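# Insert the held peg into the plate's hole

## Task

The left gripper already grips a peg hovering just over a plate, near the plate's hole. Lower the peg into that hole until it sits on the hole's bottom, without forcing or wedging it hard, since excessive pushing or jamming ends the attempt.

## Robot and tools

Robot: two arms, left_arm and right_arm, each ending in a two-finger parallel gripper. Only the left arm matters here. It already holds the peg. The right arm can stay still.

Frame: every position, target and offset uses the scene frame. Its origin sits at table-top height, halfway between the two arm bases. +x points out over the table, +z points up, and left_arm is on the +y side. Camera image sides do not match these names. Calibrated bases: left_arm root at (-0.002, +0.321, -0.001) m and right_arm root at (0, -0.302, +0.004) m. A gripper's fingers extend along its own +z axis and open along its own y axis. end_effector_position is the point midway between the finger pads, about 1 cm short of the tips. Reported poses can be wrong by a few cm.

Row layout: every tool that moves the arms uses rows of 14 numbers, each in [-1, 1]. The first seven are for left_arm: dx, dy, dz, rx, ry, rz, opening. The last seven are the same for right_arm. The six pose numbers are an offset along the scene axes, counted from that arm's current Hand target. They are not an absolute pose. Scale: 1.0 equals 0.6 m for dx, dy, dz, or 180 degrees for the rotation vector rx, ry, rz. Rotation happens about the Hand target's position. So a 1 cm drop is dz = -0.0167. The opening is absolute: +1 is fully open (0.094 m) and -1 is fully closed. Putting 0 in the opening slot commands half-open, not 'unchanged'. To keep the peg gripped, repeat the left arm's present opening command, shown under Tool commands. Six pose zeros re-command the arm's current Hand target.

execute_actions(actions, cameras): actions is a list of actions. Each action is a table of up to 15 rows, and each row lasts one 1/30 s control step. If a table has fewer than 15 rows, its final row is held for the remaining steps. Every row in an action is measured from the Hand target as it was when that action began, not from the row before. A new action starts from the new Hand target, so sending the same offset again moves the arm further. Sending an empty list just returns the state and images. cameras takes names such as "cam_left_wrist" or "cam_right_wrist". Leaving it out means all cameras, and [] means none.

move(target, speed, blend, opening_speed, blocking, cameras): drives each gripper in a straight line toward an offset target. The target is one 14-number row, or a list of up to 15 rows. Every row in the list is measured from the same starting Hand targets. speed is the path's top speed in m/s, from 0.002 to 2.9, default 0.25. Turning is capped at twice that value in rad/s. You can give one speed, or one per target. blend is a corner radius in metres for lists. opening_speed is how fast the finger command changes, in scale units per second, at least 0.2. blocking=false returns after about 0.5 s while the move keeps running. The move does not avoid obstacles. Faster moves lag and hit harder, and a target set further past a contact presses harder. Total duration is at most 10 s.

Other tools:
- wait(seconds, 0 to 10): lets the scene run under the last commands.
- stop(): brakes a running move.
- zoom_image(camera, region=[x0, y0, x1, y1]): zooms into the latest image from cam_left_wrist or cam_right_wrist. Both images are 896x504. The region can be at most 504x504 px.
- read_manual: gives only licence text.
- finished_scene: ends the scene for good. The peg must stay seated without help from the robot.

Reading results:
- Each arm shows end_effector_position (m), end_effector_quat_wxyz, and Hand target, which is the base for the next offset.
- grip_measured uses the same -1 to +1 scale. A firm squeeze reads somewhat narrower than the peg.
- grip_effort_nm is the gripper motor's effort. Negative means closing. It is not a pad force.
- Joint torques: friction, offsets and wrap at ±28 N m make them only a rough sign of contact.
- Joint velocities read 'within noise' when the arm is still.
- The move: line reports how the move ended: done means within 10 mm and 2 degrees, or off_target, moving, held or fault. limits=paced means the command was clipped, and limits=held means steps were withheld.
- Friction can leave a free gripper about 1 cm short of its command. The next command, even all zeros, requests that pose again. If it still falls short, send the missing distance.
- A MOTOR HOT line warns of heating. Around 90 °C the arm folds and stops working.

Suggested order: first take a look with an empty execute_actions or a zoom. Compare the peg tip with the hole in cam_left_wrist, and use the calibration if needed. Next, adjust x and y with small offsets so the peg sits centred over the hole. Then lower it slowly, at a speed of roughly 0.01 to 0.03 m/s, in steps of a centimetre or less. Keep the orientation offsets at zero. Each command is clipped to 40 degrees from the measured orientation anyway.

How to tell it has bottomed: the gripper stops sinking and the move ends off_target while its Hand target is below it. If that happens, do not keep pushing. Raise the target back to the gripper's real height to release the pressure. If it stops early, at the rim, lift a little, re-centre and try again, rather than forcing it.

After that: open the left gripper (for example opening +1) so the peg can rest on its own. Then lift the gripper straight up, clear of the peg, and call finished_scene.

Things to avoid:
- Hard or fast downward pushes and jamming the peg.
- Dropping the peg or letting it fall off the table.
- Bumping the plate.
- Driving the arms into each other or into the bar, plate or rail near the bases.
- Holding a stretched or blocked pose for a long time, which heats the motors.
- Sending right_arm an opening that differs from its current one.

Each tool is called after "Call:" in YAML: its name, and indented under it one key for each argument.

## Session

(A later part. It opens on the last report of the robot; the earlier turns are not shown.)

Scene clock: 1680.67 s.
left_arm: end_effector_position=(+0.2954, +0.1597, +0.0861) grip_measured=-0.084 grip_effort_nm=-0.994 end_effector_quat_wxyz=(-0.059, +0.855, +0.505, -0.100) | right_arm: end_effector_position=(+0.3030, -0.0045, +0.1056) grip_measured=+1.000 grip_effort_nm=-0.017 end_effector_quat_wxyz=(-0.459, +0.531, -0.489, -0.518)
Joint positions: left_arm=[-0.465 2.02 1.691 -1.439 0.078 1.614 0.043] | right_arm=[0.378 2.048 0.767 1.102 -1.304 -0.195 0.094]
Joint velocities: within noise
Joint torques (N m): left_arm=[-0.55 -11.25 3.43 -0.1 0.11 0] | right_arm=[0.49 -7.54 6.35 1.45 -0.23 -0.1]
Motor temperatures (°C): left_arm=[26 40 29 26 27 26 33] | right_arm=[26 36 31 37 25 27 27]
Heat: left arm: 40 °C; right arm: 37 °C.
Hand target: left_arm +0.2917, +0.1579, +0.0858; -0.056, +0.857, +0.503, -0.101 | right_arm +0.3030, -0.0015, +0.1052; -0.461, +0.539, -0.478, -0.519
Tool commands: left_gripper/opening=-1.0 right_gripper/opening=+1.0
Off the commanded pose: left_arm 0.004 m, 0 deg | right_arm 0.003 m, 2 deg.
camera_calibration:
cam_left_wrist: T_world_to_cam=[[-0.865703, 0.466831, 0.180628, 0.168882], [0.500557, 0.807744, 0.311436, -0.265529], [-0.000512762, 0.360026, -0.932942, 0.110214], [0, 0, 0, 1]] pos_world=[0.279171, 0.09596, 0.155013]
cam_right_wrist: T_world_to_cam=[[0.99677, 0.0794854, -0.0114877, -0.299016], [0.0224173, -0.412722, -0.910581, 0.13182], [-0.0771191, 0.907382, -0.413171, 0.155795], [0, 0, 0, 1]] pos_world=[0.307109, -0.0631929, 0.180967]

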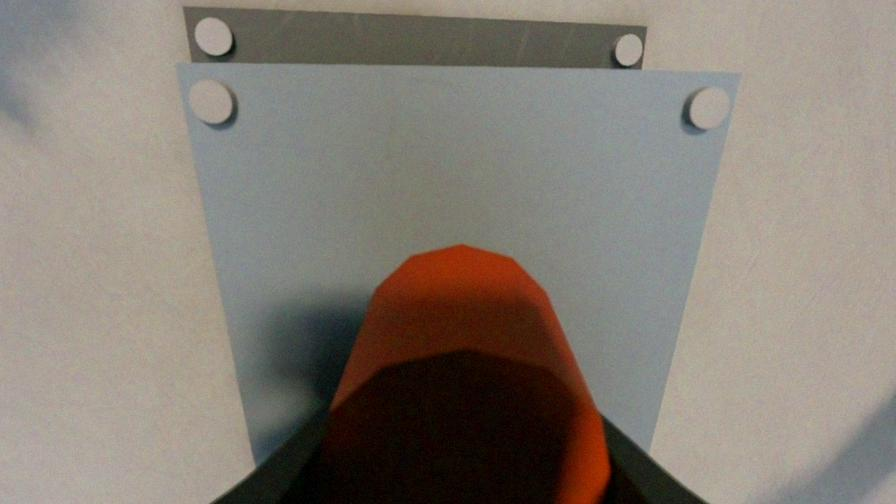

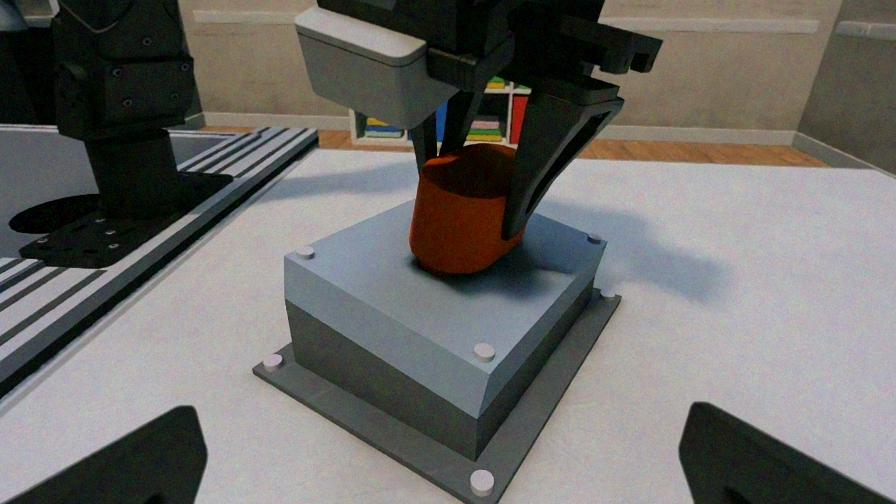

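Call:
move:
  target: [-0.0005, 0.0001, -0.0032, 0, 0, 0, -1, 0, 0, 0, 0, 0, 0, 1]
  speed: 0.005
  cameras: ["cam_right_wrist"]

Call:
zoom_image:
  camera: "cam_right_wrist"
  region: [395, 180, 535, 300]

Scene clock: 1692.60 s.
left_arm: end_effector_position=(+0.2954, +0.1598, +0.0857) grip_measured=-0.084 grip_effort_nm=-0.994 end_effector_quat_wxyz=(-0.059, +0.855, +0.505, -0.100) | right_arm: end_effector_position=(+0.3030, -0.0045, +0.1056) grip_measured=+1.000 grip_effort_nm=-0.012 end_effector_quat_wxyz=(-0.459, +0.531, -0.489, -0.518)
Joint positions: left_arm=[-0.465 2.02 1.69 -1.437 0.078 1.614 0.043] | right_arm=[0.378 2.048 0.767 1.102 -1.304 -0.195 0.094]
Joint velocities: within noise
Joint torques (N m): left_arm=[-0.61 -11.37 2.92 0 0.08 -0.02] | right_arm=[0.47 -7.56 6.35 1.46 -0.23 -0.11]
Motor temperatures (°C): left_arm=[26 40 29 26 27 26 33] | right_arm=[26 36 31 37 25 27 27]
Heat: left arm: 40 °C; right arm: 37 °C.
Hand target: left_arm +0.2914, +0.1579, +0.0839; -0.056, +0.857, +0.503, -0.100 | right_arm +0.3030, -0.0015, +0.1052; -0.461, +0.539, -0.478, -0.519
Off the commanded pose: left_arm 0.005 m, 0 deg | right_arm 0.003 m, 2 deg.
move: done
camera_calibration:
cam_right_wrist: T_world_to_cam=[[0.99677, 0.0794854, -0.0114877, -0.299016], [0.0224173, -0.412722, -0.910581, 0.13182], [-0.0771191, 0.907382, -0.413171, 0.155795], [0, 0, 0, 1]] pos_world=[0.307109, -0.0631929, 0.180967]
Images, in order (width x height): cam_right_wrist 896x504.

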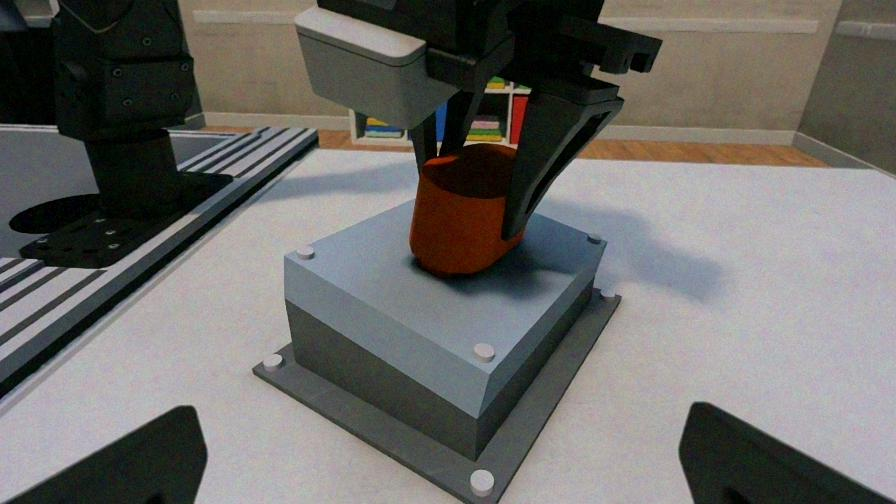

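Scaled by 3.600 from the camera's 896x504 image, which has a finer 1280x720 frame.

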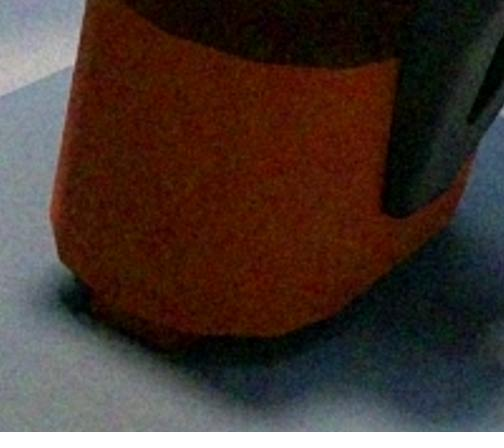

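Call:
move:
  target: [0.0012, -0.0002, 0.0065, 0, 0, 0, -1, 0, 0, 0, 0, 0, 0, 1]
  speed: 0.01
  cameras: ["cam_right_wrist"]

Call:
zoom_image:
  camera: "cam_right_wrist"
  region: [395, 180, 535, 300]

Scene clock: 1705.70 s.
left_arm: end_effector_position=(+0.2954, +0.1598, +0.0857) grip_measured=-0.084 grip_effort_nm=-0.994 end_effector_quat_wxyz=(-0.059, +0.855, +0.505, -0.100) | right_arm: end_effector_position=(+0.3030, -0.0045, +0.1056) grip_measured=+1.000 grip_effort_nm=-0.012 end_effector_quat_wxyz=(-0.459, +0.531, -0.489, -0.518)
Joint positions: left_arm=[-0.465 2.02 1.69 -1.437 0.078 1.614 0.043] | right_arm=[0.378 2.048 0.767 1.102 -1.304 -0.195 0.094]
Joint velocities: within noise
Joint torques (N m): left_arm=[-0.53 -11.19 4.19 -0.19 0.12 0] | right_arm=[0.49 -7.57 6.34 1.46 -0.24 -0.11]
Motor temperatures (°C): left_arm=[26 40 29 26 27 26 33] | right_arm=[26 36 31 37 25 27 27]
Heat: left arm: 40 °C; right arm: 37 °C.
Hand target: left_arm +0.2921, +0.1578, +0.0878; -0.056, +0.857, +0.503, -0.100 | right_arm +0.3030, -0.0015, +0.1052; -0.461, +0.539, -0.478, -0.519
Off the commanded pose: left_arm 0.004 m, 0 deg | right_arm 0.003 m, 2 deg.
move: done
camera_calibration:
cam_right_wrist: T_world_to_cam=[[0.99677, 0.0794854, -0.0114877, -0.299016], [0.0224173, -0.412722, -0.910581, 0.13182], [-0.0771191, 0.907382, -0.413171, 0.155795], [0, 0, 0, 1]] pos_world=[0.307109, -0.0631929, 0.180967]
Images, in order (width x height): cam_right_wrist 896x504.

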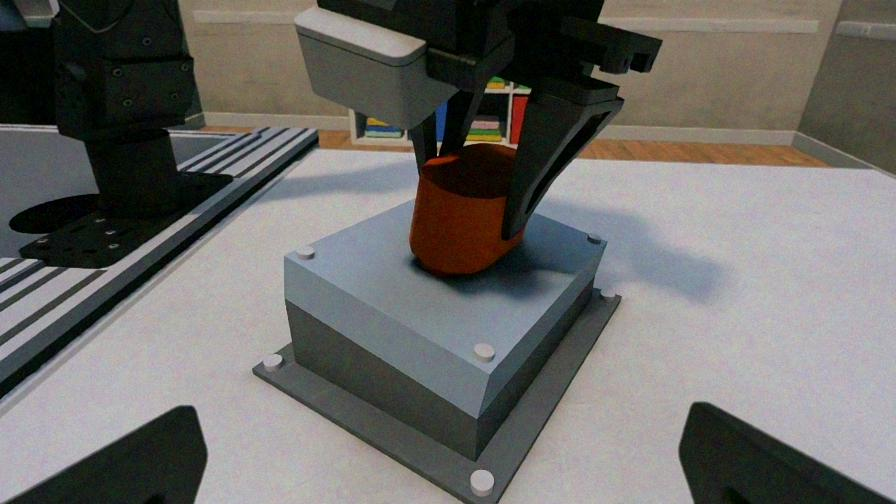

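Scaled by 3.600 from the camera's 896x504 image, which has a finer 1280x720 frame.

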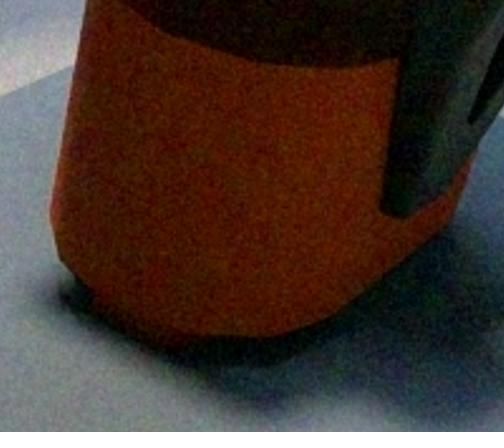

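Call:
move:
  target: [0, 0, 0, 0, 0, 0, 0.15, 0, 0, 0, 0, 0, 0, 1]
  speed: 0.01
  opening_speed: 0.5

Call:
zoom_image:
  camera: "cam_right_wrist"
  region: [395, 120, 605, 300]

Scene clock: 1715.03 s.
left_arm: end_effector_position=(+0.2954, +0.1598, +0.0857) grip_measured=+0.147 grip_effort_nm=0.173 end_effector_quat_wxyz=(-0.059, +0.855, +0.505, -0.100) | right_arm: end_effector_position=(+0.3030, -0.0045, +0.1056) grip_measured=+1.000 grip_effort_nm=-0.017 end_effector_quat_wxyz=(-0.459, +0.531, -0.489, -0.518)
Joint positions: left_arm=[-0.465 2.02 1.69 -1.437 0.078 1.614 0.054] | right_arm=[0.378 2.048 0.767 1.102 -1.304 -0.195 0.094]
Joint velocities: within noise
Joint torques (N m): left_arm=[-0.49 -11.55 4.3 -0.19 0.11 0] | right_arm=[0.47 -7.57 6.37 1.46 -0.23 -0.1]
Motor temperatures (°C): left_arm=[26 40 29 26 27 26 32] | right_arm=[26 36 31 37 25 27 27]
Heat: left arm: 40 °C; right arm: 37 °C.
Hand target: left_arm +0.2921, +0.1577, +0.0878; -0.056, +0.857, +0.503, -0.101 | right_arm +0.3031, -0.0015, +0.1052; -0.461, +0.539, -0.478, -0.519
Off the commanded pose: left_arm 0.004 m, 0 deg | right_arm 0.003 m, 2 deg.
move: done
camera_calibration:
cam_left_wrist: T_world_to_cam=[[-0.865703, 0.466831, 0.180628, 0.168955], [0.500557, 0.807744, 0.311436, -0.265404], [-0.000512762, 0.360026, -0.932942, 0.10984], [0, 0, 0, 1]] pos_world=[0.279171, 0.09596, 0.154613]
cam_right_wrist: T_world_to_cam=[[0.99677, 0.0794854, -0.0114877, -0.299016], [0.0224173, -0.412722, -0.910581, 0.13182], [-0.0771191, 0.907382, -0.413171, 0.155795], [0, 0, 0, 1]] pos_world=[0.307109, -0.0631929, 0.180967]

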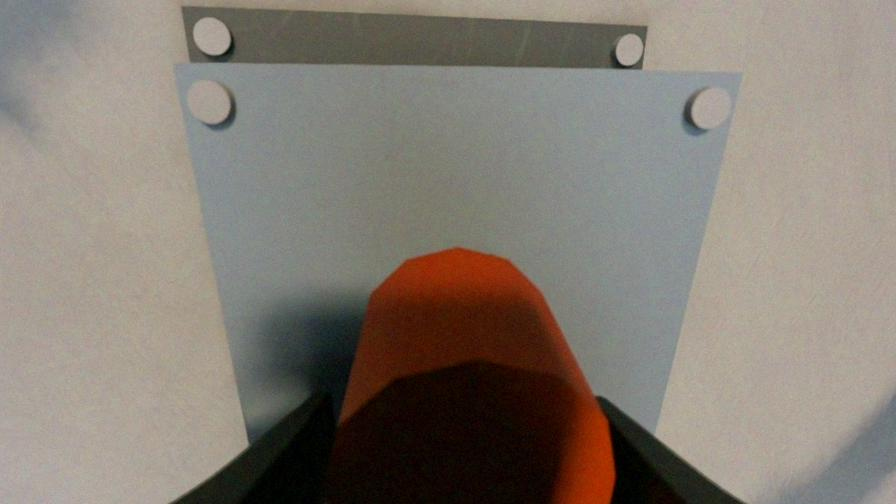

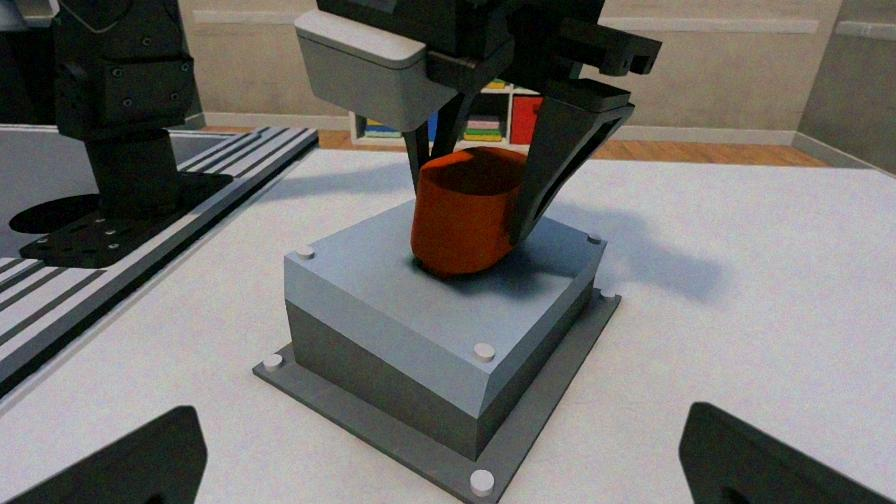

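Scaled by 2.400 from the camera's 896x504 image, which has a finer 1280x720 frame.

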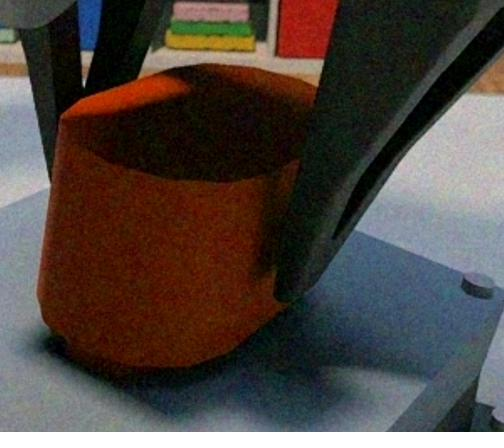

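Call:
move:
  target: [0, 0, 0, 0, 0, 0, 1, 0, 0, 0, 0, 0, 0, 1]
  speed: 0.01
  opening_speed: 1.0

Call:
zoom_image:
  camera: "cam_right_wrist"
  region: [395, 120, 605, 300]

Scene clock: 1740.60 s.
left_arm: end_effector_position=(+0.2954, +0.1598, +0.0857) grip_measured=+0.997 grip_effort_nm=0.178 end_effector_quat_wxyz=(-0.059, +0.855, +0.505, -0.100) | right_arm: end_effector_position=(+0.3030, -0.0045, +0.1056) grip_measured=+1.000 grip_effort_nm=-0.007 end_effector_quat_wxyz=(-0.459, +0.531, -0.489, -0.518)
Joint positions: left_arm=[-0.465 2.02 1.69 -1.437 0.078 1.614 0.094] | right_arm=[0.378 2.048 0.767 1.102 -1.304 -0.195 0.094]
Joint velocities: within noise
Joint torques (N m): left_arm=[-0.64 -11.34 4.18 -0.21 0.09 0.02] | right_arm=[0.47 -7.56 6.37 1.46 -0.23 -0.11]
Motor temperatures (°C): left_arm=[26 41 29 26 27 26 31] | right_arm=[26 36 31 37 25 27 27]
Heat: left arm: 41 °C; right arm: 37 °C.
Hand target: left_arm +0.2921, +0.1577, +0.0878; -0.056, +0.857, +0.503, -0.101 | right_arm +0.3031, -0.0015, +0.1052; -0.461, +0.539, -0.478, -0.519
Off the commanded pose: left_arm 0.004 m, 0 deg | right_arm 0.003 m, 2 deg.
move: done
camera_calibration:
cam_left_wrist: T_world_to_cam=[[-0.865703, 0.466831, 0.180628, 0.168955], [0.500557, 0.807744, 0.311436, -0.265404], [-0.000512762, 0.360026, -0.932942, 0.10984], [0, 0, 0, 1]] pos_world=[0.279171, 0.09596, 0.154613]
cam_right_wrist: T_world_to_cam=[[0.99677, 0.0794854, -0.0114877, -0.299016], [0.0224173, -0.412722, -0.910581, 0.13182], [-0.0771191, 0.907382, -0.413171, 0.155795], [0, 0, 0, 1]] pos_world=[0.307109, -0.0631929, 0.180967]

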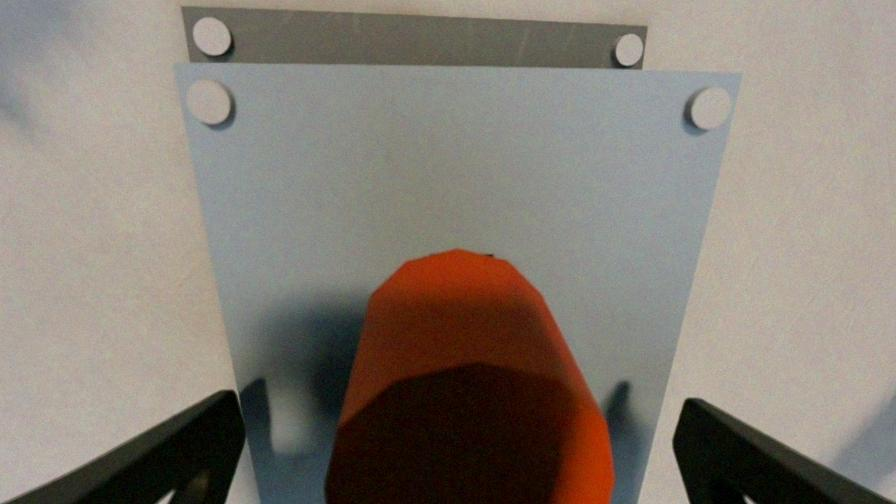

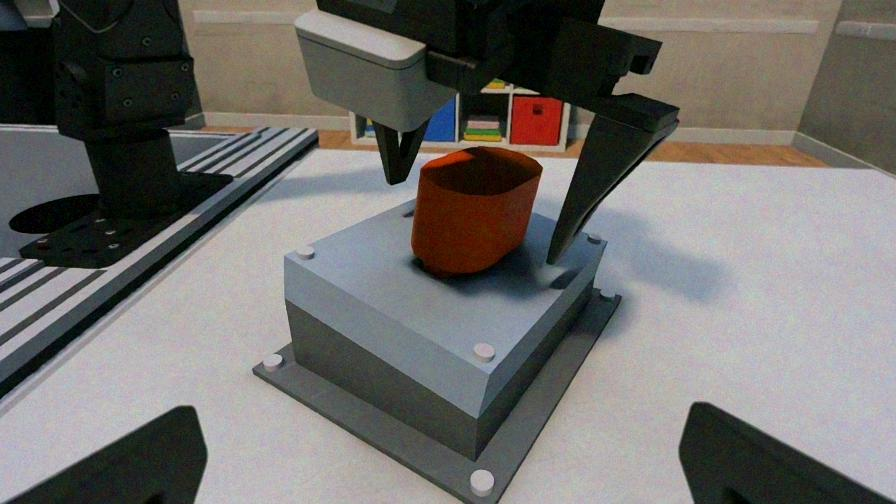

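Scaled by 2.400 from the camera's 896x504 image, which has a finer 1280x720 frame.

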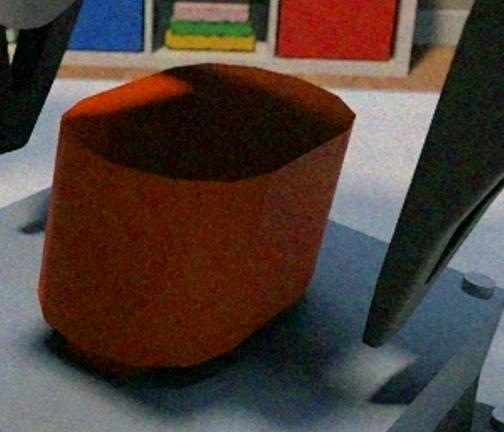

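Call:
zoom_image:
  camera: "cam_right_wrist"
  region: [400, 220, 540, 300]

Scaled by 3.600 from the camera's 896x504 image, which has a finer 1280x720 frame.

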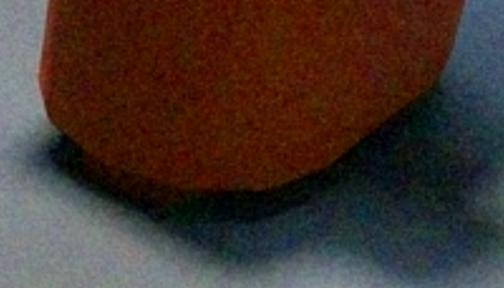

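Call:
move:
  target:
    - [0.0153, -0.0083, 0.0158, -0.0068, -0.0126, 0, 1, 0, 0, 0, 0, 0, 0, 1]
    - [0.0213, -0.0093, 0.0487, -0.0068, -0.0126, 0, 1, 0, 0, 0, 0, 0, 0, 1]
  speed: 0.03

Scene clock: 1790.03 s.
left_arm: end_effector_position=(+0.3039, +0.1561, +0.1065) grip_measured=+0.997 grip_effort_nm=0.183 end_effector_quat_wxyz=(-0.045, +0.857, +0.506, -0.092) | right_arm: end_effector_position=(+0.3030, -0.0045, +0.1056) grip_measured=+1.000 grip_effort_nm=-0.012 end_effector_quat_wxyz=(-0.459, +0.531, -0.489, -0.518)
Joint positions: left_arm=[-0.465 2.02 1.778 -1.493 0.078 1.614 0.094] | right_arm=[0.378 2.048 0.767 1.102 -1.304 -0.195 0.094]
Joint velocities: within noise
Joint torques (N m): left_arm=[-0.5 -10.88 7.72 -0.44 0.11 0.01] | right_arm=[0.5 -7.57 6.34 1.46 -0.23 -0.11]
Motor temperatures (°C): left_arm=[26 41 29 26 27 26 31] | right_arm=[26 36 31 37 25 27 27]
Heat: left arm: 41 °C; right arm: 37 °C.
Hand target: left_arm +0.3049, +0.1522, +0.1170; -0.037, +0.859, +0.503, -0.089 | right_arm +0.3031, -0.0015, +0.1052; -0.461, +0.539, -0.478, -0.519
Off the commanded pose: left_arm 0.011 m, 1 deg | right_arm 0.003 m, 2 deg.
move: off_target (left_arm)
camera_calibration:
cam_left_wrist: T_world_to_cam=[[-0.870943, 0.468468, 0.14831, 0.179013], [0.490664, 0.812784, 0.314056, -0.271274], [0.0265808, 0.346295, -0.937749, 0.124969], [0, 0, 0, 1]] pos_world=[0.285693, 0.0933496, 0.175835]
cam_right_wrist: T_world_to_cam=[[0.99677, 0.0794854, -0.0114877, -0.299016], [0.0224173, -0.412722, -0.910581, 0.13182], [-0.0771191, 0.907382, -0.413171, 0.155795], [0, 0, 0, 1]] pos_world=[0.307109, -0.0631929, 0.180967]

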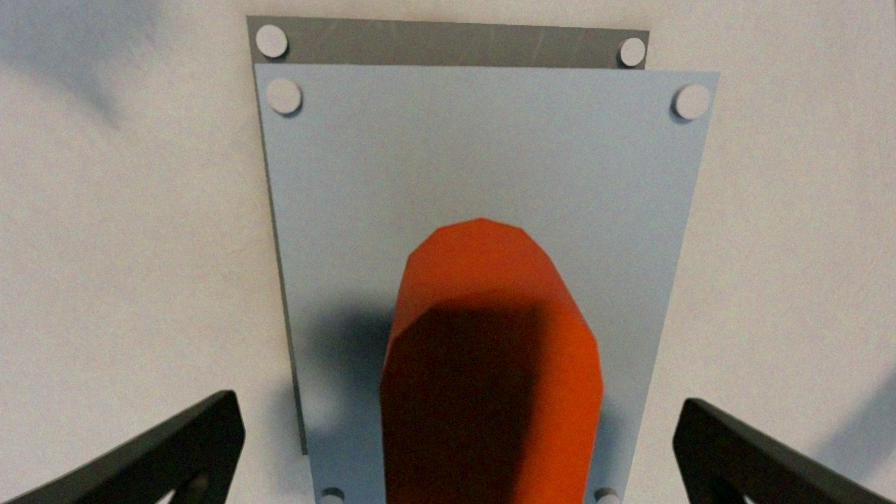

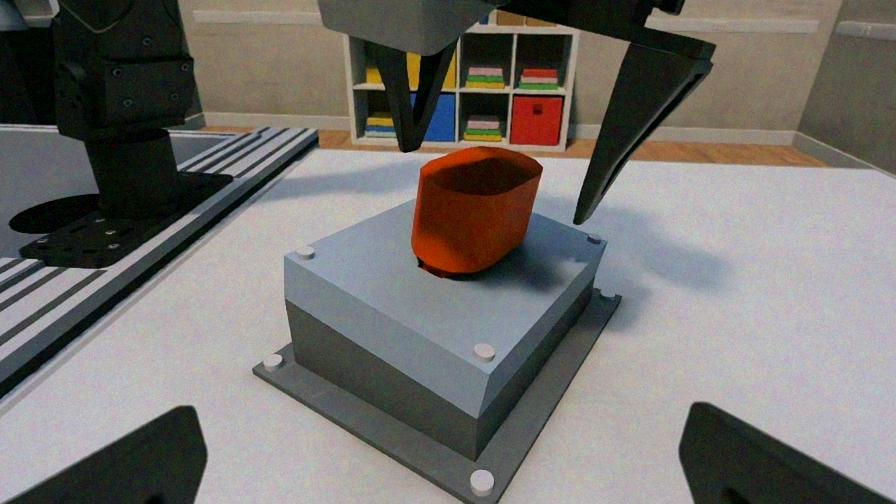

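Call:
zoom_image:
  camera: "cam_right_wrist"
  region: [395, 130, 565, 300]

Call:
zoom_image:
  camera: "cam_right_wrist"
  region: [400, 230, 500, 290]

Scaled by 2.965 from the camera's 896x504 image, which has a finer 1280x720 frame.

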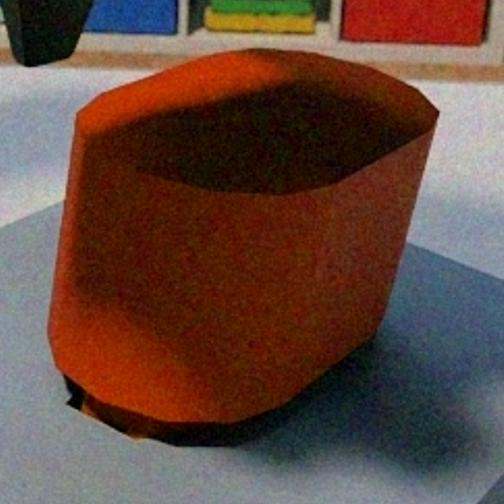

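Scaled by 5.040 from the camera's 896x504 image, which has a finer 1280x720 frame.

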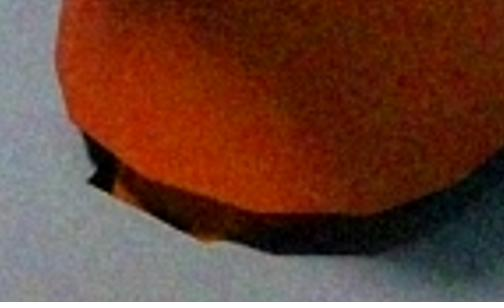

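Call:
move:
  target: [0.024, -0.006, 0.135, 0, 0, 0, 1, 0, 0, 0, 0, 0, 0, 1]
  speed: 0.06

Call:
zoom_image:
  camera: "cam_right_wrist"
  region: [395, 130, 565, 300]

Scene clock: 1866.43 s.
left_arm: end_effector_position=(+0.3212, +0.1496, +0.1758) grip_measured=+0.997 grip_effort_nm=0.178 end_effector_quat_wxyz=(+0.039, +0.859, +0.509, -0.038) | right_arm: end_effector_position=(+0.3030, -0.0045, +0.1056) grip_measured=+1.000 grip_effort_nm=-0.017 end_effector_quat_wxyz=(-0.459, +0.531, -0.489, -0.518)
Joint positions: left_arm=[-0.465 1.922 1.931 -1.545 0.078 1.607 0.094] | right_arm=[0.378 2.048 0.767 1.102 -1.304 -0.195 0.094]
Joint velocities: within noise
Joint torques (N m): left_arm=[-0.2 -12.85 7.65 0.04 0.15 -0.03] | right_arm=[0.47 -7.56 6.32 1.46 -0.23 -0.1]
Motor temperatures (°C): left_arm=[26 41 30 26 27 26 30] | right_arm=[26 36 31 37 25 27 27]
Heat: left arm: 41 °C; right arm: 37 °C.
Hand target: left_arm +0.3192, +0.1486, +0.1980; -0.037, +0.859, +0.503, -0.089 | right_arm +0.3031, -0.0015, +0.1052; -0.461, +0.539, -0.478, -0.519
Off the commanded pose: left_arm 0.022 m, 10 deg | right_arm 0.003 m, 2 deg.
joint sent to its limit (left arm) — joint 4 (wrist pitch), lower limit. The joint targets are off in orientation, not in position.
move: off_target (left_arm)
camera_calibration:
cam_left_wrist: T_world_to_cam=[[-0.885666, 0.461685, -0.0494246, 0.227367], [0.423467, 0.846807, 0.32186, -0.281098], [0.190451, 0.264131, -0.945496, 0.152801], [0, 0, 0, 1]] pos_world=[0.291305, 0.0927043, 0.246185]
cam_right_wrist: T_world_to_cam=[[0.99677, 0.0794854, -0.0114877, -0.299016], [0.0224173, -0.412722, -0.910581, 0.13182], [-0.0771191, 0.907382, -0.413171, 0.155795], [0, 0, 0, 1]] pos_world=[0.307109, -0.0631929, 0.180967]

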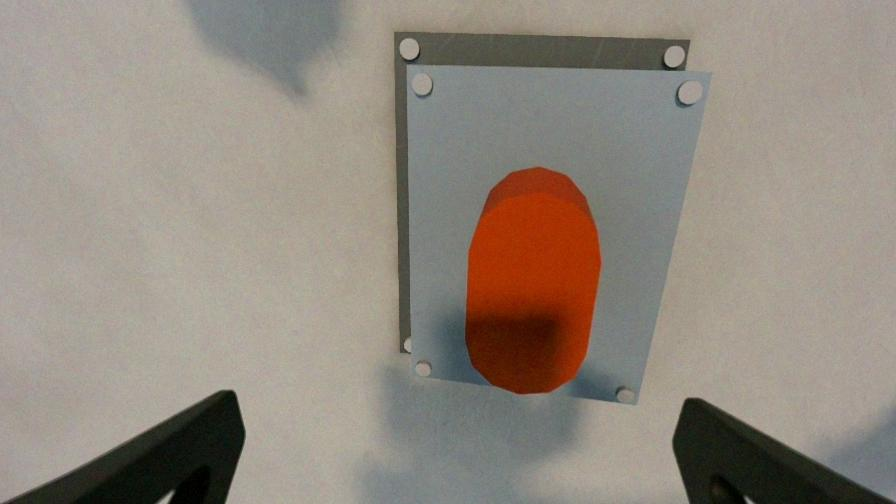

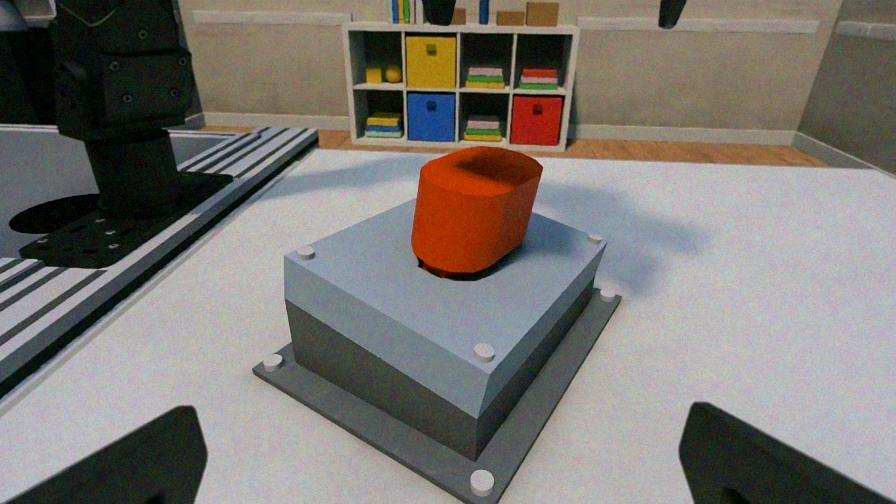

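Scaled by 2.965 from the camera's 896x504 image, which has a finer 1280x720 frame.

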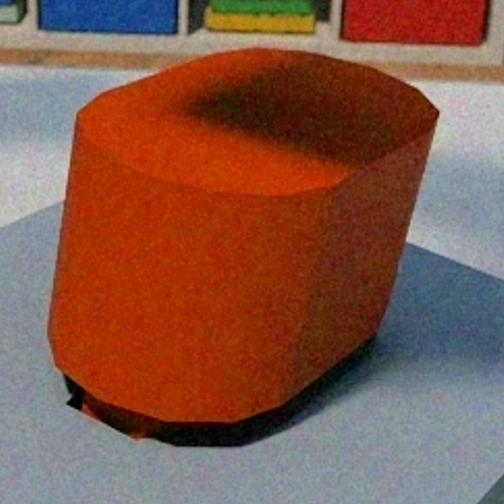

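Call:
zoom_image:
  camera: "cam_right_wrist"
  region: [400, 320, 560, 504]

Call:
zoom_image:
  camera: "cam_right_wrist"
  region: [400, 225, 530, 300]

Scaled by 2.739 from the camera's 896x504 image, which has a finer 1280x720 frame.

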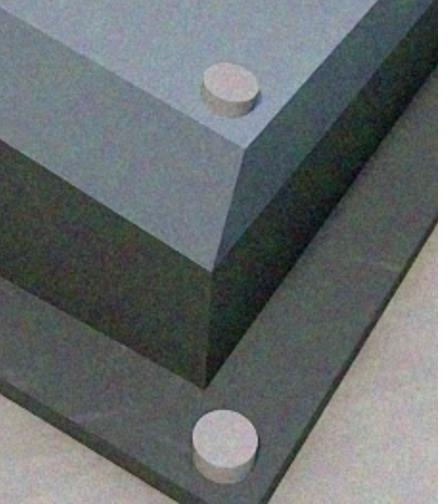

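Scaled by 3.877 from the camera's 896x504 image, which has a finer 1280x720 frame.

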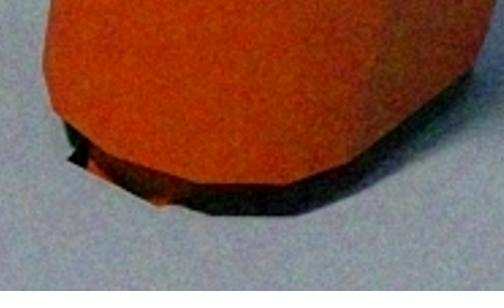

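Call:
finished_scene:

The scene is finished: the task was done.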